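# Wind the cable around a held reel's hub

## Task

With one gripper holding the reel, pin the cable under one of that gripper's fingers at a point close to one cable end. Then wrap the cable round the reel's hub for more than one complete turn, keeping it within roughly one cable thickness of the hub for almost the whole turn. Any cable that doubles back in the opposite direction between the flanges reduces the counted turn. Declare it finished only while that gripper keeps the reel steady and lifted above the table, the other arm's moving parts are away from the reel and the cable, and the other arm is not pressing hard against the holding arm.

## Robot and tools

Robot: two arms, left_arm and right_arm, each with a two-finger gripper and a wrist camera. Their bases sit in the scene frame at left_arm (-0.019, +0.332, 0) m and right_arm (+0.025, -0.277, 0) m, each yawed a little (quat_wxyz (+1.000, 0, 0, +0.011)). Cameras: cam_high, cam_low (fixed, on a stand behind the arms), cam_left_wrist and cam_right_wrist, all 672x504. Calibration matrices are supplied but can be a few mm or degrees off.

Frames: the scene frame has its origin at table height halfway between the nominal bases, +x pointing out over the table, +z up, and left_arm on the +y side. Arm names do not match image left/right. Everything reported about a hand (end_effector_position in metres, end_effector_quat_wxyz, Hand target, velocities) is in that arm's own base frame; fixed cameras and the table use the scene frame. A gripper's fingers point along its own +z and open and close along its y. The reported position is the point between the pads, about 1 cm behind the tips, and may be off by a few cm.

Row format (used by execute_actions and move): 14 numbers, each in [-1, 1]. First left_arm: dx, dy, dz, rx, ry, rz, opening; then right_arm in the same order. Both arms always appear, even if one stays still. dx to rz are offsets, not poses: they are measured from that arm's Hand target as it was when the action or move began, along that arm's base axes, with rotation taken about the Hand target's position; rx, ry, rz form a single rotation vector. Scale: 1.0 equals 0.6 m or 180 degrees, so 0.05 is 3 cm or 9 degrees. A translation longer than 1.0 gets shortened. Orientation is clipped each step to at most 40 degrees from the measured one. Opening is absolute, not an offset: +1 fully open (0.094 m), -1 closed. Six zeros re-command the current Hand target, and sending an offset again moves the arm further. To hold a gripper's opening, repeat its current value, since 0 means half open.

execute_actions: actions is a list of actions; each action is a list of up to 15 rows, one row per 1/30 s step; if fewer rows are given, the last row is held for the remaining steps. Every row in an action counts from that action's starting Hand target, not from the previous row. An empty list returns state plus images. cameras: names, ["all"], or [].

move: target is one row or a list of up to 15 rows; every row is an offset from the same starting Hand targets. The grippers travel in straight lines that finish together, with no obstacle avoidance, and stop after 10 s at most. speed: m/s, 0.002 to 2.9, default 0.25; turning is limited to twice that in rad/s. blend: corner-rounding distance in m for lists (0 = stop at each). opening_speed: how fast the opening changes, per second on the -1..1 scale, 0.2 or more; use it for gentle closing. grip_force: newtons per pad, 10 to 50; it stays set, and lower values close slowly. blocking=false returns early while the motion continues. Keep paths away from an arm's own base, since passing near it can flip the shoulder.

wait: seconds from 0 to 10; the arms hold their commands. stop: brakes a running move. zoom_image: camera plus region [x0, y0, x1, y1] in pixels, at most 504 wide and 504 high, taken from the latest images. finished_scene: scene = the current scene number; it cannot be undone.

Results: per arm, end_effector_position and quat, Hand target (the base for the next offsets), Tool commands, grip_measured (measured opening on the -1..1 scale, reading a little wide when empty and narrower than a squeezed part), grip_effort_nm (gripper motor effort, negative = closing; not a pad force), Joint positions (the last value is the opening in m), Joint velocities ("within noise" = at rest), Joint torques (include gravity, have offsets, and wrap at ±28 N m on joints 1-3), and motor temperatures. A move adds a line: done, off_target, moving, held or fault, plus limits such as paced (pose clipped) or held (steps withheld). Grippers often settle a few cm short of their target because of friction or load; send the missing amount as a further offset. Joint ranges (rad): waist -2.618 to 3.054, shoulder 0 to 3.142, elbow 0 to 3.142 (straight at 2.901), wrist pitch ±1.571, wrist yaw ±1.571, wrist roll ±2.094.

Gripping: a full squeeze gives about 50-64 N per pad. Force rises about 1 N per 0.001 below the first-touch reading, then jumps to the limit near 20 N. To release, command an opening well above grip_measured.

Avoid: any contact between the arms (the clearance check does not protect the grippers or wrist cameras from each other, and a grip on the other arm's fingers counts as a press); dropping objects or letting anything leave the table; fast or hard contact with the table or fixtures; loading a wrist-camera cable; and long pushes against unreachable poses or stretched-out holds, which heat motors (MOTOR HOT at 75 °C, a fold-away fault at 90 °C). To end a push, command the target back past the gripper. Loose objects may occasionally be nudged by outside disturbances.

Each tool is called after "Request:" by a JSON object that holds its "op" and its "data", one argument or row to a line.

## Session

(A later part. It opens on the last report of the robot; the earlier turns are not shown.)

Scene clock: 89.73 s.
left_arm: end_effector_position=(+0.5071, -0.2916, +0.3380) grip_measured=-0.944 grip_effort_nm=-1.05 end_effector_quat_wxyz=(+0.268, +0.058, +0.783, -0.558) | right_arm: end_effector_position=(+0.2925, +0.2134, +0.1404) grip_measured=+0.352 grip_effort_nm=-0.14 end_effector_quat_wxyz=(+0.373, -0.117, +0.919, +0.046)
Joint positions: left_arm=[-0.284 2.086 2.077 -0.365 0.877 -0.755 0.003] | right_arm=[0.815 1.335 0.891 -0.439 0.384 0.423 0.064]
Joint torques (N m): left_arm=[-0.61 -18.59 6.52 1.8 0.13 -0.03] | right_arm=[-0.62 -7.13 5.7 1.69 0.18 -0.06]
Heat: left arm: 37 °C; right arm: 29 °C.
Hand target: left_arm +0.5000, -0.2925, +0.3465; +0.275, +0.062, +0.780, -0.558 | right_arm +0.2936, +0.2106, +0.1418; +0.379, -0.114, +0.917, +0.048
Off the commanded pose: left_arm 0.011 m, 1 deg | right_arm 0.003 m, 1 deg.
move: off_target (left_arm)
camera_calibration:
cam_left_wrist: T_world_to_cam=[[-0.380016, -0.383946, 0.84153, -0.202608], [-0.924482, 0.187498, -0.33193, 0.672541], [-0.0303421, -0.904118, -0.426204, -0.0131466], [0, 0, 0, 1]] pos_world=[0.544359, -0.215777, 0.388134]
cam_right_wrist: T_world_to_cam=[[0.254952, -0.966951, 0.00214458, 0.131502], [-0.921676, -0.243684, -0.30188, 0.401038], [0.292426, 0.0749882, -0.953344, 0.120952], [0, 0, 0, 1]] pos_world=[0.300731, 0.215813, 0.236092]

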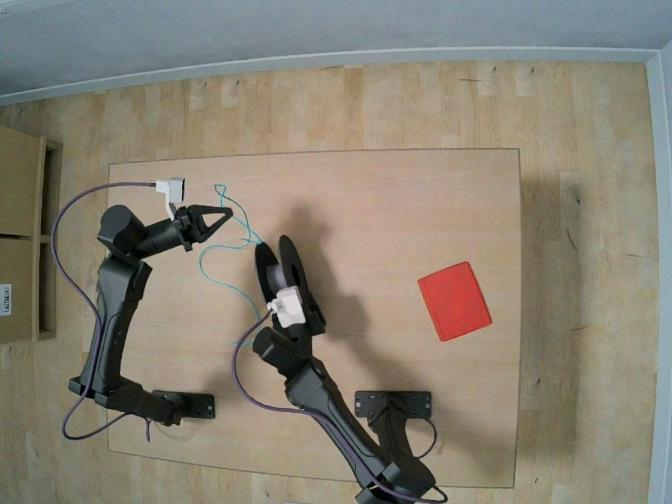

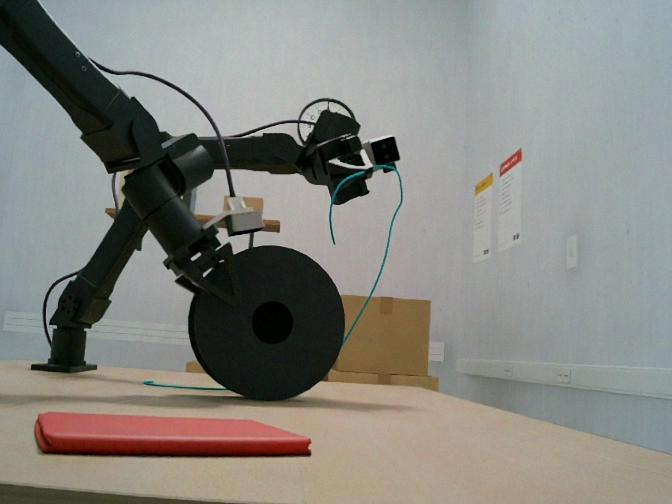

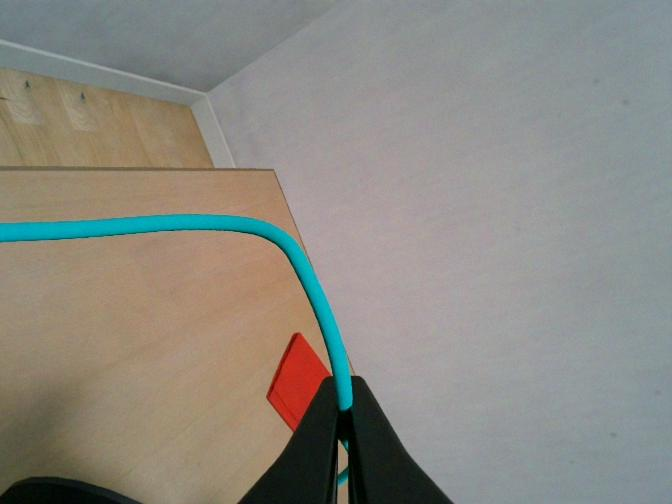

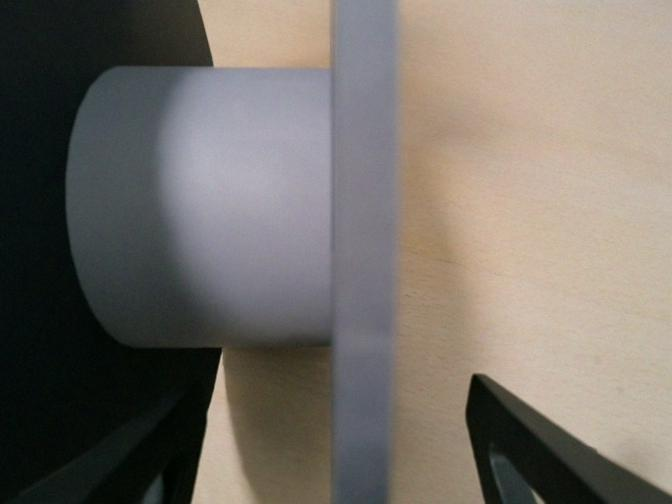

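Request:
{"op": "move", "data": {
  "target": [
    [-0.028,-0.064,-0.06,0.032,0.094,-0.039,-1,0,0,0,0,0,0,0.35]
  ],
  "cameras": ["all"],
  "speed": 0.15
}}

Scene clock: 93.43 s.
left_arm: end_effector_position=(+0.4831, -0.3247, +0.3187) grip_measured=-0.944 grip_effort_nm=-1.05 end_effector_quat_wxyz=(+0.133, +0.031, +0.833, -0.536) | right_arm: end_effector_position=(+0.2925, +0.2134, +0.1404) grip_measured=+0.352 grip_effort_nm=-0.14 end_effector_quat_wxyz=(+0.373, -0.117, +0.919, +0.046)
Joint positions: left_arm=[-0.349 2.34 2.618 -0.956 0.898 -0.729 0.003] | right_arm=[0.815 1.335 0.891 -0.439 0.384 0.423 0.064]
Joint torques (N m): left_arm=[-0.53 -13.75 10.66 1.37 0.59 0.12] | right_arm=[-0.68 -7.17 5.68 1.7 0.19 -0.05]
Heat: left arm: 37 °C; right arm: 29 °C.
Hand target: left_arm +0.4832, -0.3309, +0.3107; +0.120, +0.041, +0.834, -0.537 | right_arm +0.2936, +0.2106, +0.1418; +0.379, -0.114, +0.917, +0.048
Off the commanded pose: left_arm 0.010 m, 2 deg | right_arm 0.003 m, 1 deg.
move: done
camera_calibration:
cam_left_wrist: T_world_to_cam=[[-0.185432, -0.437633, 0.879825, -0.331826], [-0.954993, 0.291213, -0.0564229, 0.610842], [-0.231524, -0.850689, -0.471937, 0.0770408], [0, 0, 0, 1]] pos_world=[0.539656, -0.257566, 0.362773]
cam_right_wrist: T_world_to_cam=[[0.254952, -0.966951, 0.00214458, 0.131502], [-0.921676, -0.243684, -0.30188, 0.401038], [0.292426, 0.0749882, -0.953344, 0.120952], [0, 0, 0, 1]] pos_world=[0.300731, 0.215813, 0.236092]

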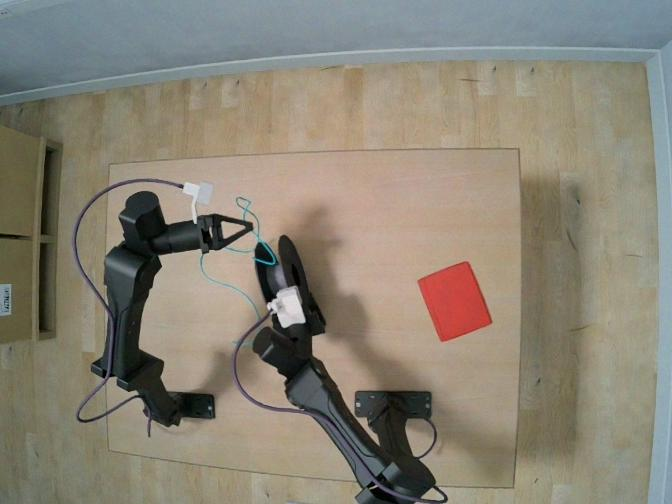

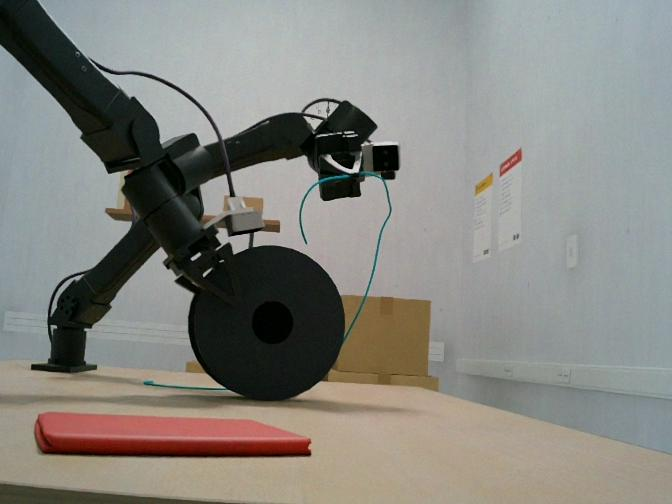

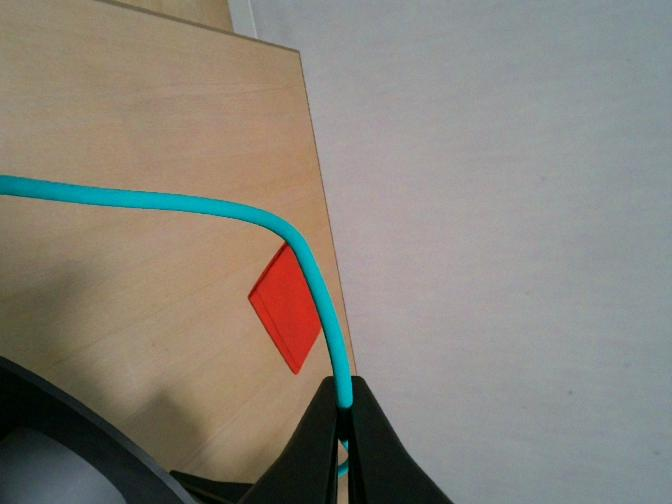

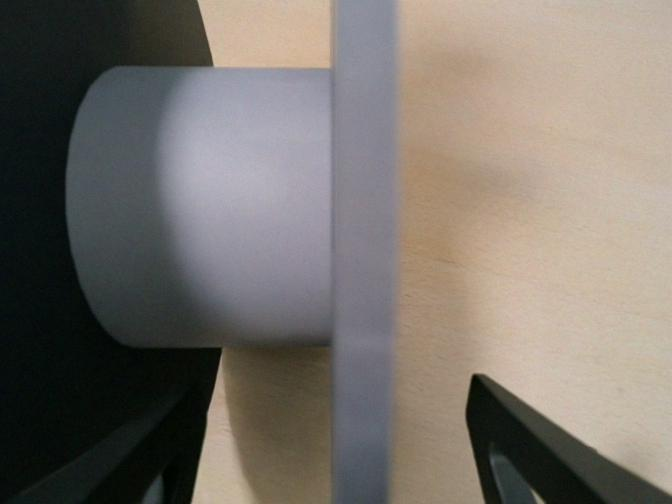

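Request:
{"op": "move", "data": {
  "target": [
    [-0.11,-0.038,-0.024,0.0136,-0.054,0,-1,0,0,0,0,0,0,0.35]
  ],
  "cameras": ["all"],
  "speed": 0.12
}}

Scene clock: 96.00 s.
left_arm: end_effector_position=(+0.4231, -0.3562, +0.2868) grip_measured=-0.944 grip_effort_nm=-1.05 end_effector_quat_wxyz=(+0.180, +0.085, +0.835, -0.512) | right_arm: end_effector_position=(+0.2925, +0.2134, +0.1404) grip_measured=+0.352 grip_effort_nm=-0.14 end_effector_quat_wxyz=(+0.373, -0.117, +0.919, +0.046)
Joint positions: left_arm=[-0.474 1.98 1.899 -0.523 0.764 -0.686 0.003] | right_arm=[0.815 1.335 0.891 -0.439 0.384 0.423 0.064]
Joint torques (N m): left_arm=[-0.2 -17.88 6.57 1.72 0.22 -0.03] | right_arm=[-0.68 -7.13 5.68 1.7 0.19 -0.05]
Heat: left arm: 37 °C; right arm: 29 °C.
Hand target: left_arm +0.4172, -0.3537, +0.2960; +0.189, +0.088, +0.832, -0.514 | right_arm +0.2936, +0.2106, +0.1418; +0.379, -0.114, +0.917, +0.048
Off the commanded pose: left_arm 0.011 m, 1 deg | right_arm 0.003 m, 1 deg.
move: off_target (left_arm)
camera_calibration:
cam_left_wrist: T_world_to_cam=[[-0.318208, -0.473813, 0.821124, -0.268619], [-0.928644, 0.330009, -0.16945, 0.595945], [-0.190691, -0.816453, -0.545016, 0.0372525], [0, 0, 0, 1]] pos_world=[0.475048, -0.293528, 0.341856]
cam_right_wrist: T_world_to_cam=[[0.254952, -0.966951, 0.00214458, 0.131502], [-0.921676, -0.243684, -0.30188, 0.401038], [0.292426, 0.0749882, -0.953344, 0.120952], [0, 0, 0, 1]] pos_world=[0.300731, 0.215813, 0.236092]

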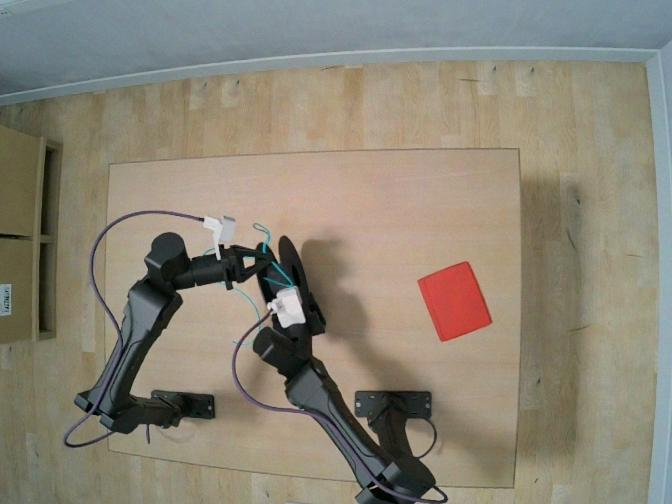

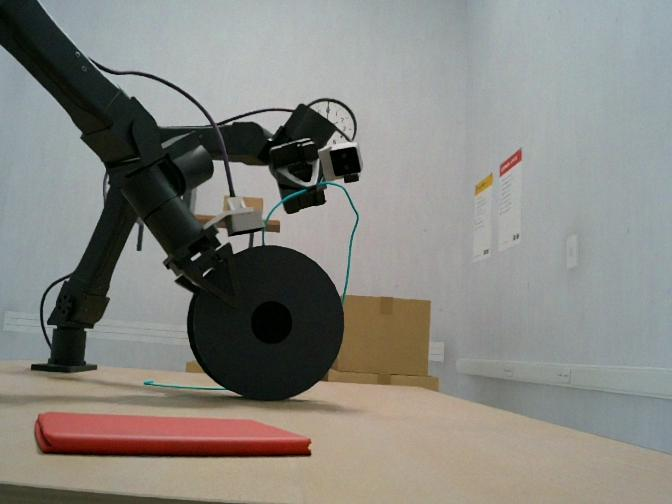

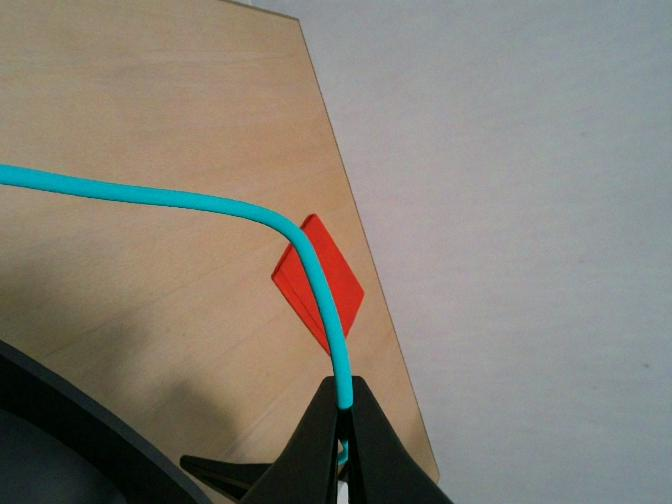

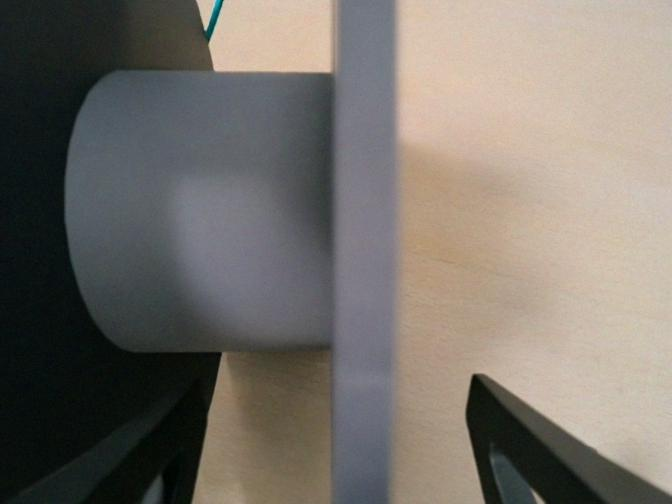

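Request:
{"op": "move", "data": {
  "target": [
    [0.071,0.0385,0,0.0786,0.0198,-0.058,-1,0,0,0,0,0,0,0.35]
  ],
  "cameras": ["all"],
  "speed": 0.12
}}

Scene clock: 98.63 s.
left_arm: end_effector_position=(+0.4549, -0.3309, +0.3052) grip_measured=-0.944 grip_effort_nm=-1.05 end_effector_quat_wxyz=(+0.170, +0.140, +0.861, -0.458) | right_arm: end_effector_position=(+0.2925, +0.2134, +0.1404) grip_measured=+0.352 grip_effort_nm=-0.14 end_effector_quat_wxyz=(+0.373, -0.117, +0.919, +0.046)
Joint positions: left_arm=[-0.403 2.409 2.836 -1.256 0.783 -0.399 0.003] | right_arm=[0.815 1.335 0.891 -0.439 0.384 0.423 0.064]
Joint torques (N m): left_arm=[0.54 -13.7 9.68 1.27 0.5 0.11] | right_arm=[-0.68 -7.1 5.68 1.68 0.19 -0.05]
Heat: left arm: 37 °C; right arm: 29 °C.
Hand target: left_arm +0.4598, -0.3305, +0.2963; +0.103, +0.170, +0.883, -0.425 | right_arm +0.2936, +0.2106, +0.1418; +0.379, -0.114, +0.917, +0.048
Off the commanded pose: left_arm 0.010 m, 10 deg | right_arm 0.003 m, 1 deg.
elbow stopped short (left arm): the move would have taken joint 3 (elbow) straighter than the controller allows.
move: off_target (left_arm)
camera_calibration:
cam_left_wrist: T_world_to_cam=[[-0.388575, -0.554635, 0.735792, -0.230206], [-0.893161, 0.422965, -0.152854, 0.62981], [-0.226436, -0.716576, -0.659732, 0.1582], [0, 0, 0, 1]] pos_world=[0.508891, -0.280706, 0.370023]
cam_right_wrist: T_world_to_cam=[[0.254952, -0.966951, 0.00214458, 0.131502], [-0.921676, -0.243684, -0.30188, 0.401038], [0.292426, 0.0749882, -0.953344, 0.120952], [0, 0, 0, 1]] pos_world=[0.300731, 0.215813, 0.236092]

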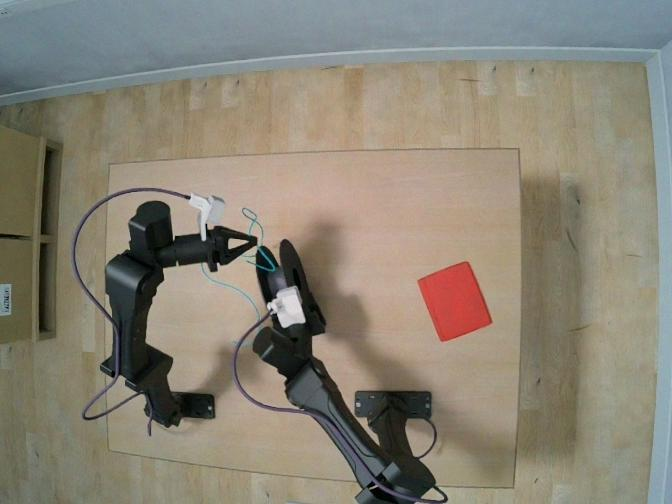

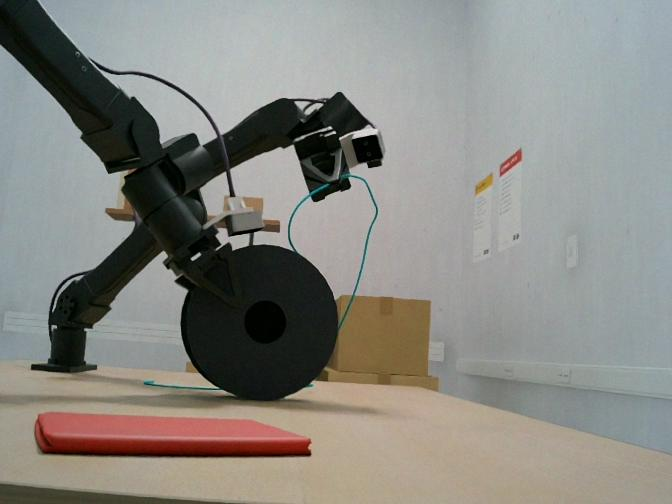

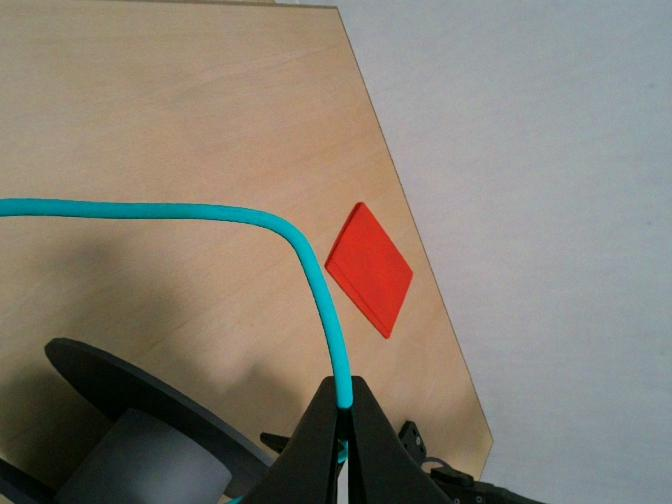

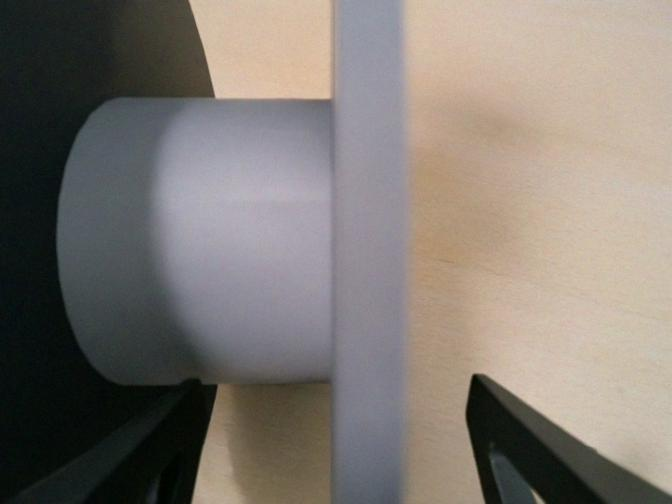

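Request:
{"op": "move", "data": {
  "target": [
    [0.0,0.0,-0.07,0,0,0,-1,0,0,0,0,0,0,0.35]
  ],
  "cameras": ["cam_high","cam_low","cam_right_wrist"],
  "speed": 0.1
}}

Request:
{"op": "zoom_image", "data": {
  "camera": "cam_high",
  "region": [200, 190, 340, 330]
}}

Scene clock: 100.43 s.
left_arm: end_effector_position=(+0.4557, -0.3312, +0.2622) grip_measured=-0.944 grip_effort_nm=-1.05 end_effector_quat_wxyz=(+0.134, +0.156, +0.875, -0.438) | right_arm: end_effector_position=(+0.2925, +0.2134, +0.1404) grip_measured=+0.352 grip_effort_nm=-0.14 end_effector_quat_wxyz=(+0.373, -0.117, +0.919, +0.046)
Joint positions: left_arm=[-0.403 2.475 2.836 -1.321 0.783 -0.308 0.003] | right_arm=[0.815 1.335 0.891 -0.439 0.384 0.423 0.064]
Joint torques (N m): left_arm=[0.54 -14.5 9.85 1.11 0.5 0.09] | right_arm=[-0.64 -7.23 5.65 1.68 0.18 -0.05]
Heat: left arm: 37 °C; right arm: 29 °C.
Hand target: left_arm +0.4599, -0.3305, +0.2541; +0.103, +0.170, +0.883, -0.425 | right_arm +0.2936, +0.2106, +0.1418; +0.379, -0.114, +0.917, +0.048
Off the commanded pose: left_arm 0.009 m, 4 deg | right_arm 0.003 m, 1 deg.
elbow stopped short (left arm): the move would have taken joint 3 (elbow) straighter than the controller allows.
move: off_target (left_arm)
camera_calibration:
cam_right_wrist: T_world_to_cam=[[0.254952, -0.966951, 0.00214458, 0.131502], [-0.921676, -0.243684, -0.30188, 0.401038], [0.292426, 0.0749882, -0.953344, 0.120952], [0, 0, 0, 1]] pos_world=[0.300731, 0.215813, 0.236092]
Images, in order (width x height): cam_high 672x504, cam_low 672x504, cam_right_wrist 672x504.

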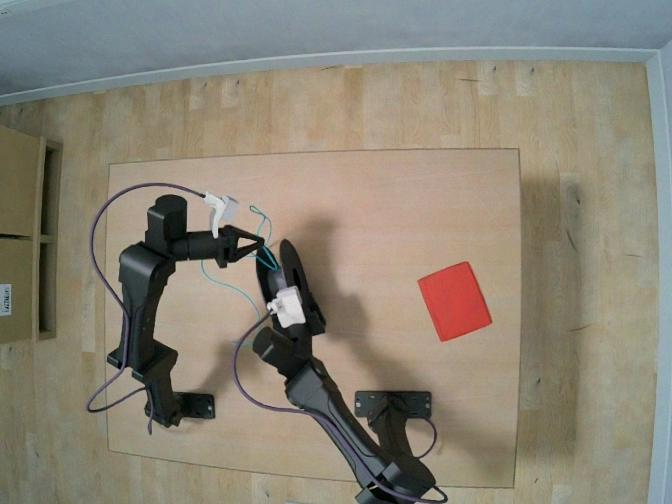

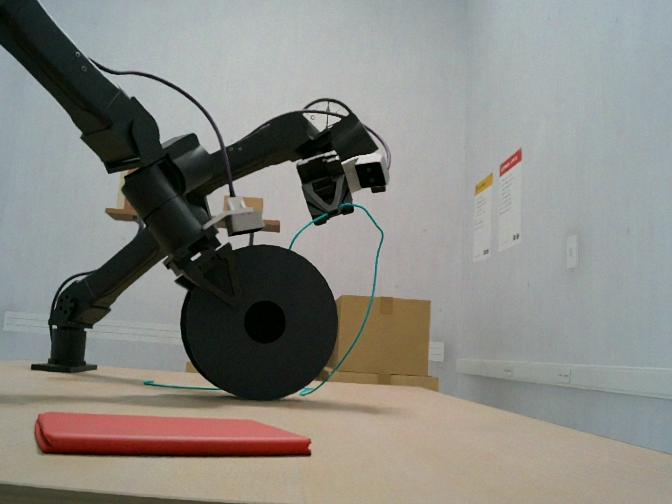

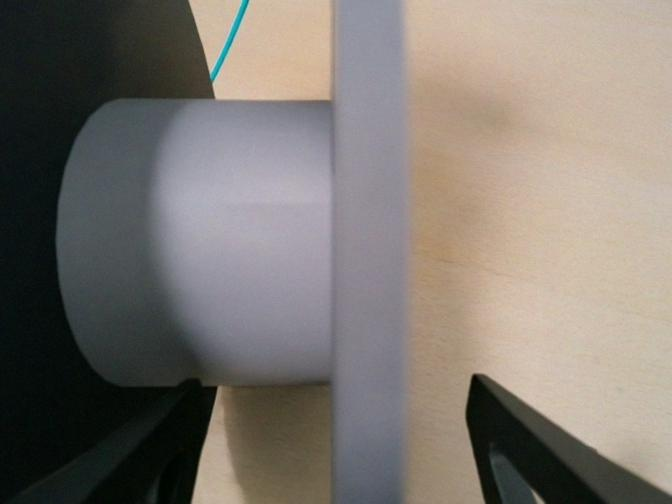

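Scaled by 3.600 from the camera's 672x504 image, which has a finer 960x720 frame.

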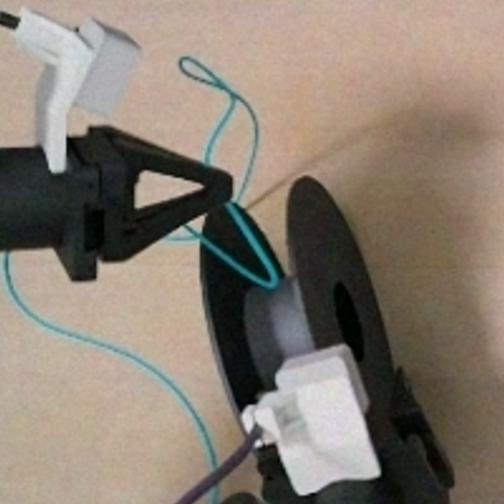

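Request:
{"op": "move", "data": {
  "target": [
    [-0.03,0.3,0.05,0.1,0.015,0.02,-1,-0.12,-0.03,0.125,0,0,0,0.35],
    [-0.033,0.584,-0.35,0.285,0.0456,0.0658,-1,-0.2,-0.25,0.35,0,0,0,0.35]
  ],
  "cameras": ["cam_high","cam_left_wrist"],
  "speed": 0.2,
  "blend": [0.04,0]
}}

Scene clock: 105.83 s.
left_arm: end_effector_position=(+0.4431, +0.0163, +0.0591) grip_measured=-0.944 grip_effort_nm=-1.05 end_effector_quat_wxyz=(+0.016, +0.077, +0.997, -0.004) | right_arm: end_effector_position=(+0.1759, +0.0630, +0.3501) grip_measured=+0.352 grip_effort_nm=-0.14 end_effector_quat_wxyz=(+0.382, -0.113, +0.916, +0.050)
Joint positions: left_arm=[0.04 2.243 1.94 -1.238 0.013 0.194 0.003] | right_arm=[0.521 0.909 1.586 -1.475 0.189 0.197 0.064]
Joint torques (N m): left_arm=[0.39 -13.74 5.89 0.46 -0.09 0.06] | right_arm=[-0.8 0.96 6.41 1.47 0.08 -0.1]
Heat: left arm: 37 °C; right arm: 29 °C.
Hand target: left_arm +0.4401, +0.0199, +0.0442; +0.000, +0.079, +0.997, -0.001 | right_arm +0.1736, +0.0606, +0.3518; +0.379, -0.114, +0.917, +0.048
Off the commanded pose: left_arm 0.016 m, 2 deg | right_arm 0.004 m, 0 deg.
move: off_target (left_arm)
camera_calibration:
cam_left_wrist: T_world_to_cam=[[-0.147825, -0.988971, -0.00913531, 0.0832786], [-0.910671, 0.132507, 0.391306, 0.415188], [-0.38578, 0.0661641, -0.920215, 0.315269], [0, 0, 0, 1]] pos_world=[0.512035, 0.00648537, 0.128411]
Images, in order (width x height): cam_high 672x504, cam_left_wrist 672x504.

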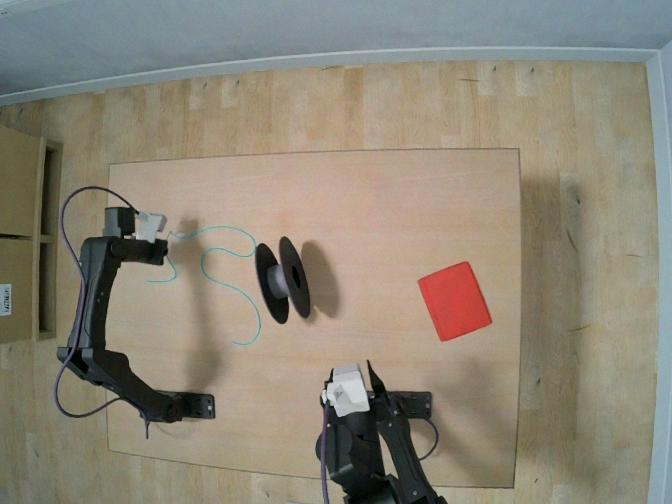

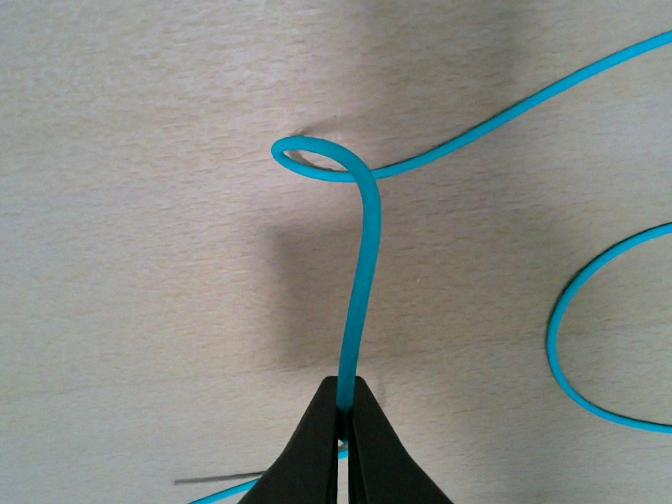

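Request:
{"op": "move", "data": {
  "target": [
    [0.0,0,-0.06,0,0,0,-1,0,0,0,0,0,0,0.35],
    [0,0,-0.06,0,0,0,-0.2,0,0,0,0,0,0,0.35],
    [0,0,0.1,0,0,0,0,0,0,0,0,0,0,0.35],
    [-0.19,-0.44,0.16,0,0,0.189,0,0,0,0,0,0,0,0.35]
  ],
  "cameras": ["cam_high","cam_left_wrist"],
  "speed": 0.2
}}

Scene clock: 112.17 s.
left_arm: end_effector_position=(+0.3210, -0.2455, +0.1392) grip_measured=-0.002 grip_effort_nm=0.09 end_effector_quat_wxyz=(-0.002, -0.209, +0.978, -0.004) | right_arm: end_effector_position=(+0.1759, +0.0630, +0.3501) grip_measured=+0.352 grip_effort_nm=-0.14 end_effector_quat_wxyz=(+0.382, -0.114, +0.916, +0.050)
Joint positions: left_arm=[-0.651 2.108 2.045 -1.504 0.009 -1.072 0.047] | right_arm=[0.52 0.909 1.586 -1.475 0.188 0.197 0.064]
Joint torques (N m): left_arm=[0.47 -12.78 10.18 0.18 -0.08 -0.1] | right_arm=[-0.77 0.94 6.45 1.46 0.07 -0.07]
Heat: left arm: 37 °C; right arm: 29 °C.
Hand target: left_arm +0.3261, -0.2442, +0.1402; +0.001, -0.216, +0.976, -0.001 | right_arm +0.1736, +0.0606, +0.3518; +0.379, -0.114, +0.917, +0.048
Off the commanded pose: left_arm 0.005 m, 1 deg | right_arm 0.004 m, 0 deg.
move: done; target 2's new opening was sent with left_arm's hand 0.018 m and 2 deg from that target
camera_calibration:
cam_left_wrist: T_world_to_cam=[[0.41344, -0.91049, -0.00867283, -0.353821], [-0.821969, -0.377308, 0.426621, 0.148699], [-0.391706, -0.169253, -0.904389, 0.301085], [0, 0, 0, 1]] pos_world=[0.386446, -0.215085, 0.205791]
Images, in order (width x height): cam_high 672x504, cam_left_wrist 672x504.

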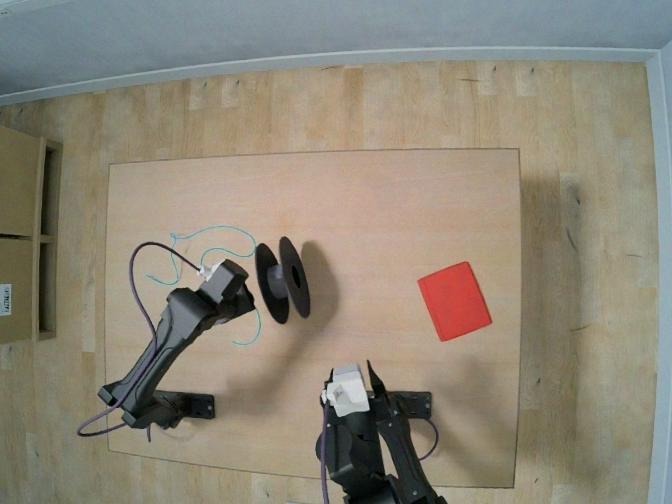

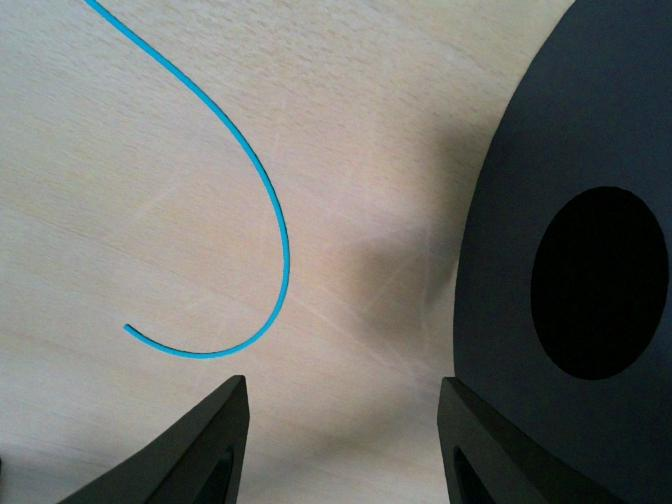

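Request:
{"op": "move", "data": {
  "target": [
    [0.01,0.073,-0.12,0,0,0.158,0,0,0,0,0,0,0,0.35],
    [0.01,0.073,-0.25,0,0,0.158,0,0,0,0,0,0,0,0.35]
  ],
  "cameras": ["cam_left_wrist"],
  "speed": 0.12
}}

Scene clock: 116.40 s.
left_arm: end_effector_position=(+0.3325, -0.2058, +0.0053) grip_measured=-0.002 grip_effort_nm=0.09 end_effector_quat_wxyz=(+0.002, -0.443, +0.897, -0.012) | right_arm: end_effector_position=(+0.1759, +0.0630, +0.3501) grip_measured=+0.352 grip_effort_nm=-0.14 end_effector_quat_wxyz=(+0.382, -0.114, +0.916, +0.050)
Joint positions: left_arm=[-0.552 2.088 1.474 -0.933 0.009 -1.469 0.047] | right_arm=[0.52 0.909 1.586 -1.475 0.188 0.197 0.064]
Joint torques (N m): left_arm=[0.58 -11.48 5.45 0.55 -0.08 -0.09] | right_arm=[-0.77 0.95 6.38 1.46 0.06 -0.06]
Heat: left arm: 37 °C; right arm: 29 °C.
Hand target: left_arm +0.3320, -0.2004, -0.0098; +0.001, -0.449, +0.894, +0.000 | right_arm +0.1736, +0.0606, +0.3518; +0.379, -0.114, +0.917, +0.048
Off the commanded pose: left_arm 0.016 m, 2 deg | right_arm 0.004 m, 0 deg.
move: off_target (left_arm)
camera_calibration:
cam_left_wrist: T_world_to_cam=[[0.797073, -0.603824, 0.00841136, -0.388191], [-0.548931, -0.718666, 0.426841, 0.0692922], [-0.251692, -0.344841, -0.904287, 0.108603], [0, 0, 0, 1]] pos_world=[0.374788, -0.14715, 0.0718964]
Images, in order (width x height): cam_left_wrist 672x504.

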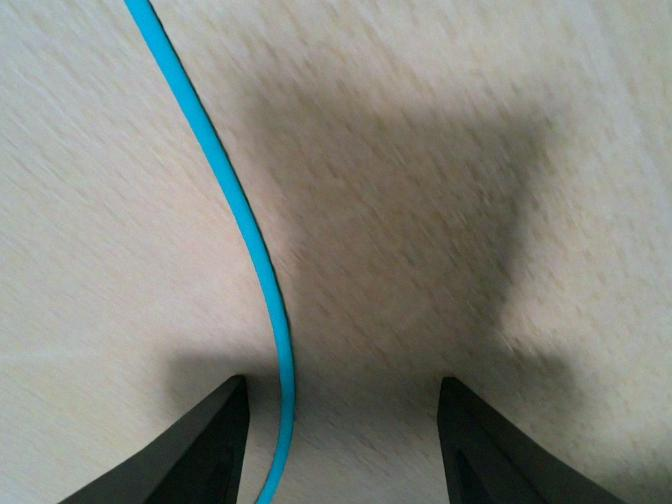

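Request:
{"op": "move", "data": {
  "target": [
    [0,0,-0.008,0,0,0,-0.85,0,0,0,0,0,0,0.35],
    [0,0,-0.008,0,0,0,-1,0,0,0,0,0,0,0.35],
    [0,0,0.22,0,0,0,-1,0,0,0,0,0,0,0.35]
  ],
  "cameras": ["cam_left_wrist","cam_low","cam_high"],
  "speed": 0.12,
  "opening_speed": 0.4
}}

Scene clock: 122.30 s.
left_arm: end_effector_position=(+0.3276, -0.2027, +0.1048) grip_measured=-0.958 grip_effort_nm=-1.05 end_effector_quat_wxyz=(-0.013, -0.443, +0.896, +0.013) | right_arm: end_effector_position=(+0.1759, +0.0630, +0.3501) grip_measured=+0.352 grip_effort_nm=-0.14 end_effector_quat_wxyz=(+0.382, -0.114, +0.916, +0.050)
Joint positions: left_arm=[-0.552 2.052 1.822 -1.377 0.009 -1.47 0.002] | right_arm=[0.52 0.909 1.586 -1.475 0.188 0.197 0.064]
Joint torques (N m): left_arm=[0.62 -16.72 9.85 0.06 -0.07 -0.09] | right_arm=[-0.83 0.95 6.39 1.46 0.06 -0.06]
Heat: left arm: 37 °C; right arm: 29 °C.
Hand target: left_arm +0.3319, -0.2004, +0.1221; +0.001, -0.449, +0.894, +0.000 | right_arm +0.1736, +0.0606, +0.3518; +0.379, -0.114, +0.917, +0.048
Off the commanded pose: left_arm 0.018 m, 2 deg | right_arm 0.004 m, 0 deg.
move: off_target (left_arm); target 2's new opening was sent with left_arm's hand 0.023 m and 3 deg from that target
camera_calibration:
cam_left_wrist: T_world_to_cam=[[0.796275, -0.602798, -0.0508023, -0.376592], [-0.52686, -0.732321, 0.431422, 0.0158241], [-0.297264, -0.316764, -0.900719, 0.218526], [0, 0, 0, 1]] pos_world=[0.373168, -0.1462, 0.170872]
Images, in order (width x height): cam_high 672x504, cam_low 672x504, cam_left_wrist 672x504.

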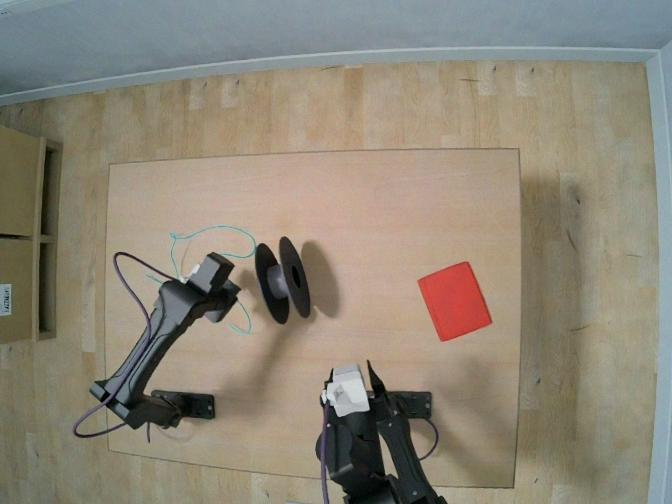

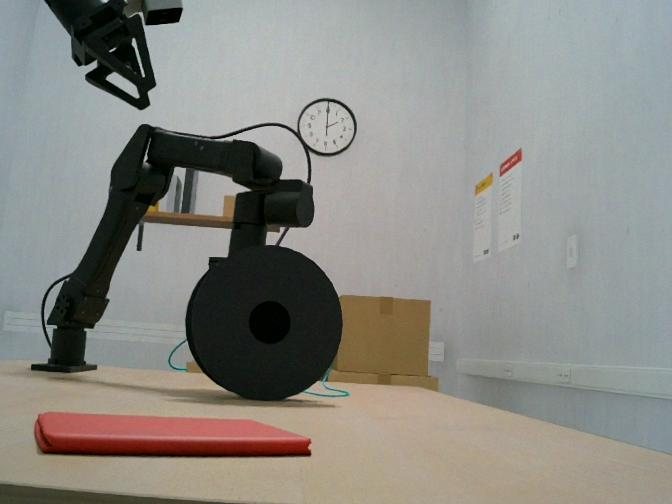

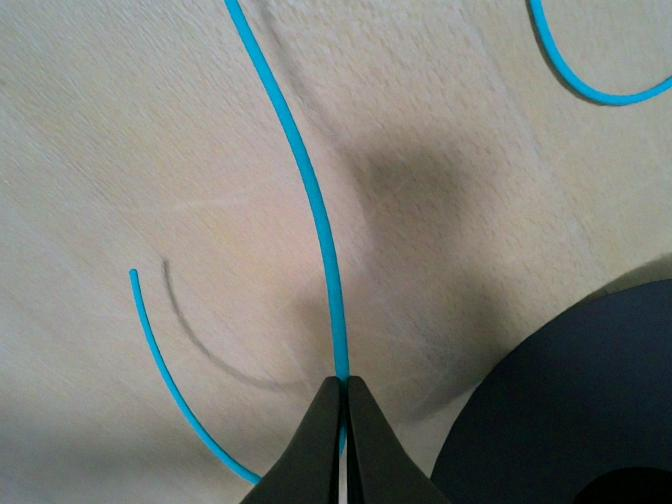

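Request:
{"op": "move", "data": {
  "target": [
    [0.03,0.12,0.36,-0.12,-0.08,-0.06,-1,0,0,0,0,0,0,0.35],
    [0.222,-0.18,0.347,-0.3575,-0.2387,-0.1844,-1,0,0,0,0,0,0,0.35]
  ],
  "cameras": ["all"],
  "speed": 0.2,
  "blend": [0.03,0]
}}

Scene clock: 128.97 s.
left_arm: end_effector_position=(+0.4660, -0.3030, +0.3469) grip_measured=-0.958 grip_effort_nm=-1.05 end_effector_quat_wxyz=(+0.096, -0.095, +0.778, -0.614) | right_arm: end_effector_position=(+0.1759, +0.0630, +0.3501) grip_measured=+0.352 grip_effort_nm=-0.14 end_effector_quat_wxyz=(+0.382, -0.114, +0.916, +0.050)
Joint positions: left_arm=[-0.313 1.993 1.976 -0.382 0.942 -1.209 0.002] | right_arm=[0.52 0.909 1.586 -1.475 0.188 0.197 0.064]
Joint torques (N m): left_arm=[-0.59 -13.04 6.46 1.72 0.43 -0.01] | right_arm=[-0.79 0.98 6.39 1.45 0.06 -0.06]
Heat: left arm: 37 °C; right arm: 29 °C.
Hand target: left_arm +0.4652, -0.3084, +0.3304; +0.076, -0.097, +0.781, -0.612 | right_arm +0.1736, +0.0606, +0.3518; +0.379, -0.114, +0.917, +0.048
Off the commanded pose: left_arm 0.017 m, 2 deg | right_arm 0.004 m, 0 deg.
move: off_target (left_arm)
camera_calibration:
cam_left_wrist: T_world_to_cam=[[0.0399645, -0.241995, 0.969454, -0.42714], [-0.985717, 0.149305, 0.0779045, 0.514445], [-0.163597, -0.958721, -0.232572, -0.0425252], [0, 0, 0, 1]] pos_world=[0.517211, -0.220945, 0.364125]
cam_right_wrist: T_world_to_cam=[[0.252498, -0.967577, -0.00624575, 0.0188553], [-0.916852, -0.237188, -0.321129, 0.325702], [0.309236, 0.086811, -0.947015, 0.360296], [0, 0, 0, 1]] pos_world=[0.182443, 0.064219, 0.445916]

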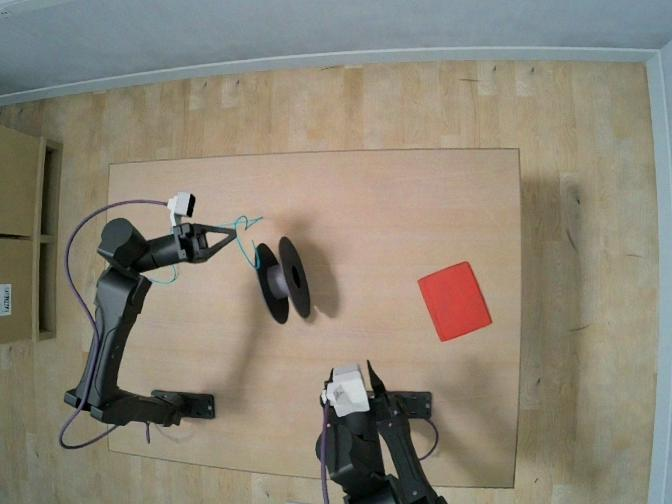

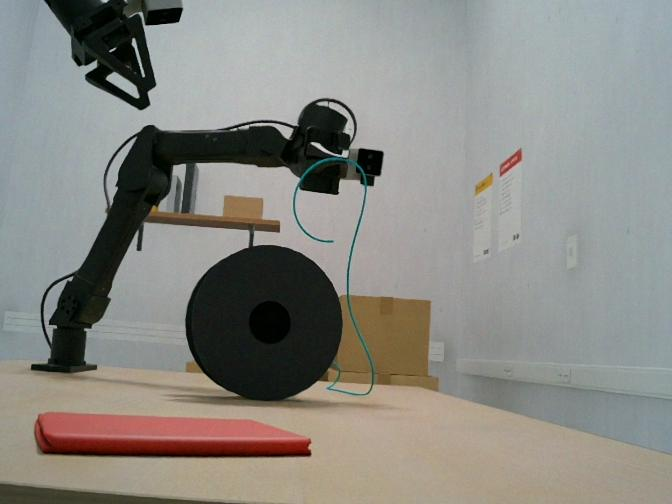

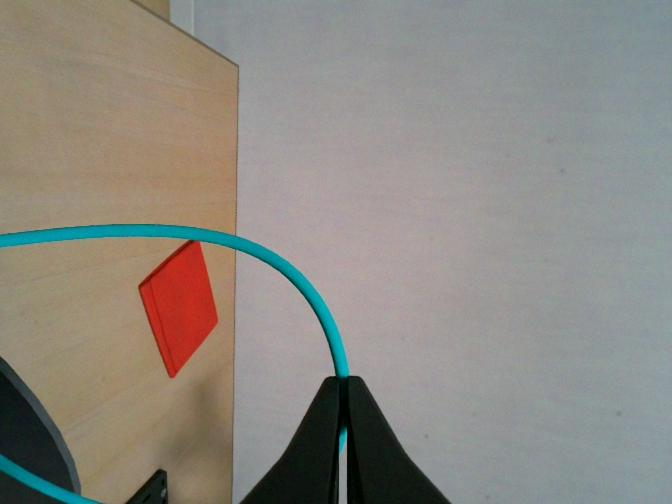

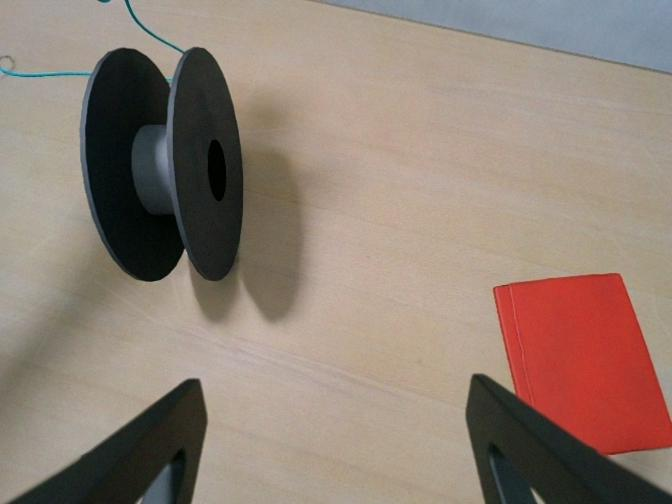

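Request:
{"op": "move", "data": {
  "target": [
    [0,0,0,0,0,0,-1,0.047,0.236,-0.275,0.0217,-0.0804,0,0.35]
  ],
  "cameras": ["all"],
  "speed": 0.2
}}

Scene clock: 132.87 s.
left_arm: end_effector_position=(+0.4660, -0.3030, +0.3470) grip_measured=-0.958 grip_effort_nm=-1.05 end_effector_quat_wxyz=(+0.096, -0.095, +0.778, -0.614) | right_arm: end_effector_position=(+0.2005, +0.2048, +0.1912) grip_measured=+0.352 grip_effort_nm=-0.14 end_effector_quat_wxyz=(+0.492, -0.106, +0.861, +0.073)
Joint positions: left_arm=[-0.313 1.993 1.976 -0.381 0.942 -1.209 0.002] | right_arm=[1.265 0.971 0.721 -0.572 0.809 0.686 0.064]
Joint torques (N m): left_arm=[-0.54 -12.9 6.43 1.73 0.43 -0.01] | right_arm=[-0.02 -2.26 5.42 1.63 0.53 -0.03]
Heat: left arm: 37 °C; right arm: 29 °C.
Hand target: left_arm +0.4651, -0.3084, +0.3304; +0.076, -0.097, +0.781, -0.612 | right_arm +0.2018, +0.2021, +0.1868; +0.495, -0.106, +0.860, +0.064
Off the commanded pose: left_arm 0.017 m, 2 deg | right_arm 0.005 m, 1 deg.
move: off_target (left_arm)
camera_calibration:
cam_left_wrist: T_world_to_cam=[[0.0395728, -0.241539, 0.969584, -0.42698], [-0.985717, 0.149527, 0.077481, 0.51464], [-0.163694, -0.958801, -0.232172, -0.042615], [0, 0, 0, 1]] pos_world=[0.517211, -0.220945, 0.364224]
cam_right_wrist: T_world_to_cam=[[0.260677, -0.965204, -0.0207199, 0.149395], [-0.812738, -0.207815, -0.544307, 0.346697], [0.521062, 0.158728, -0.83863, 0.112007], [0, 0, 0, 1]] pos_world=[0.184467, 0.198467, 0.285737]

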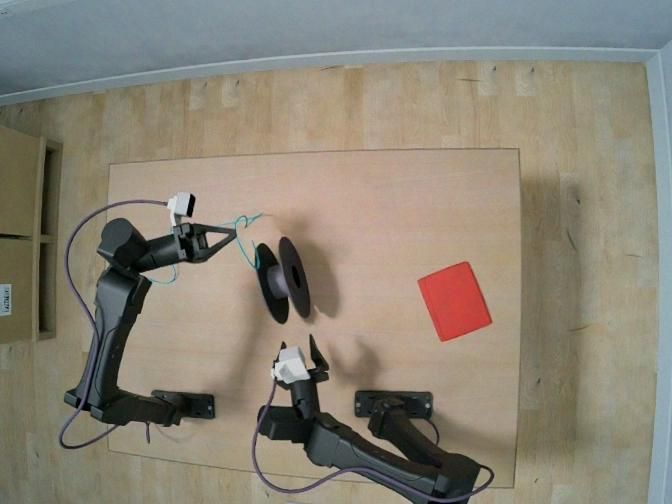

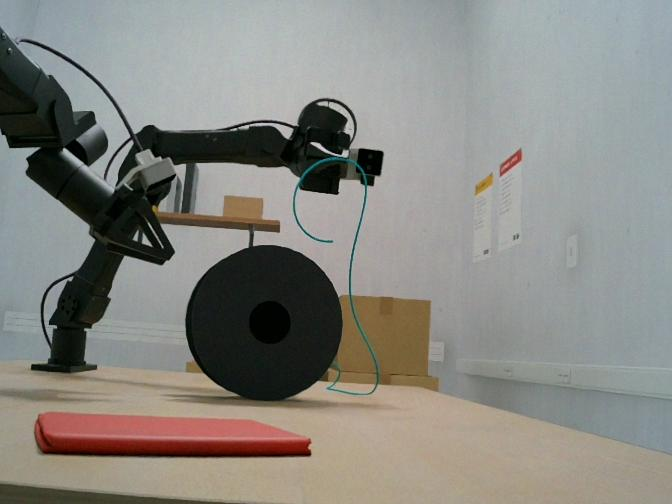

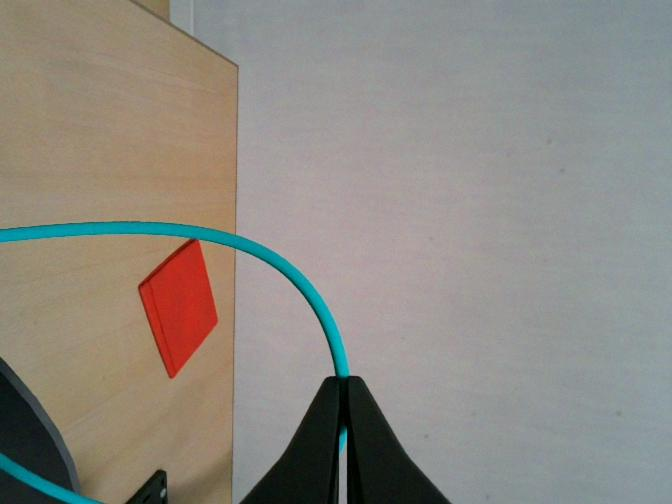

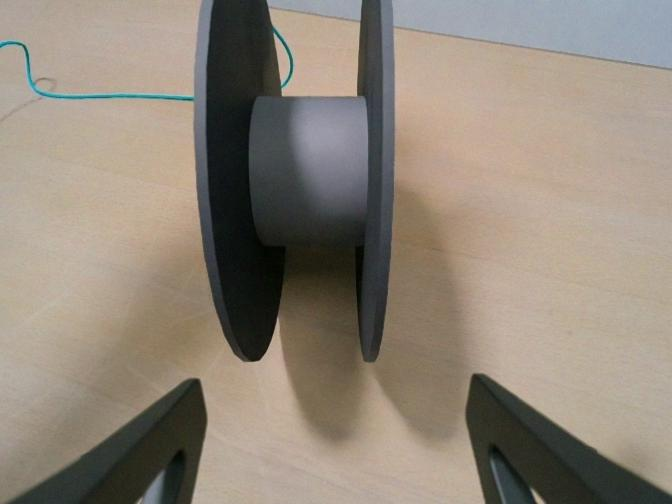

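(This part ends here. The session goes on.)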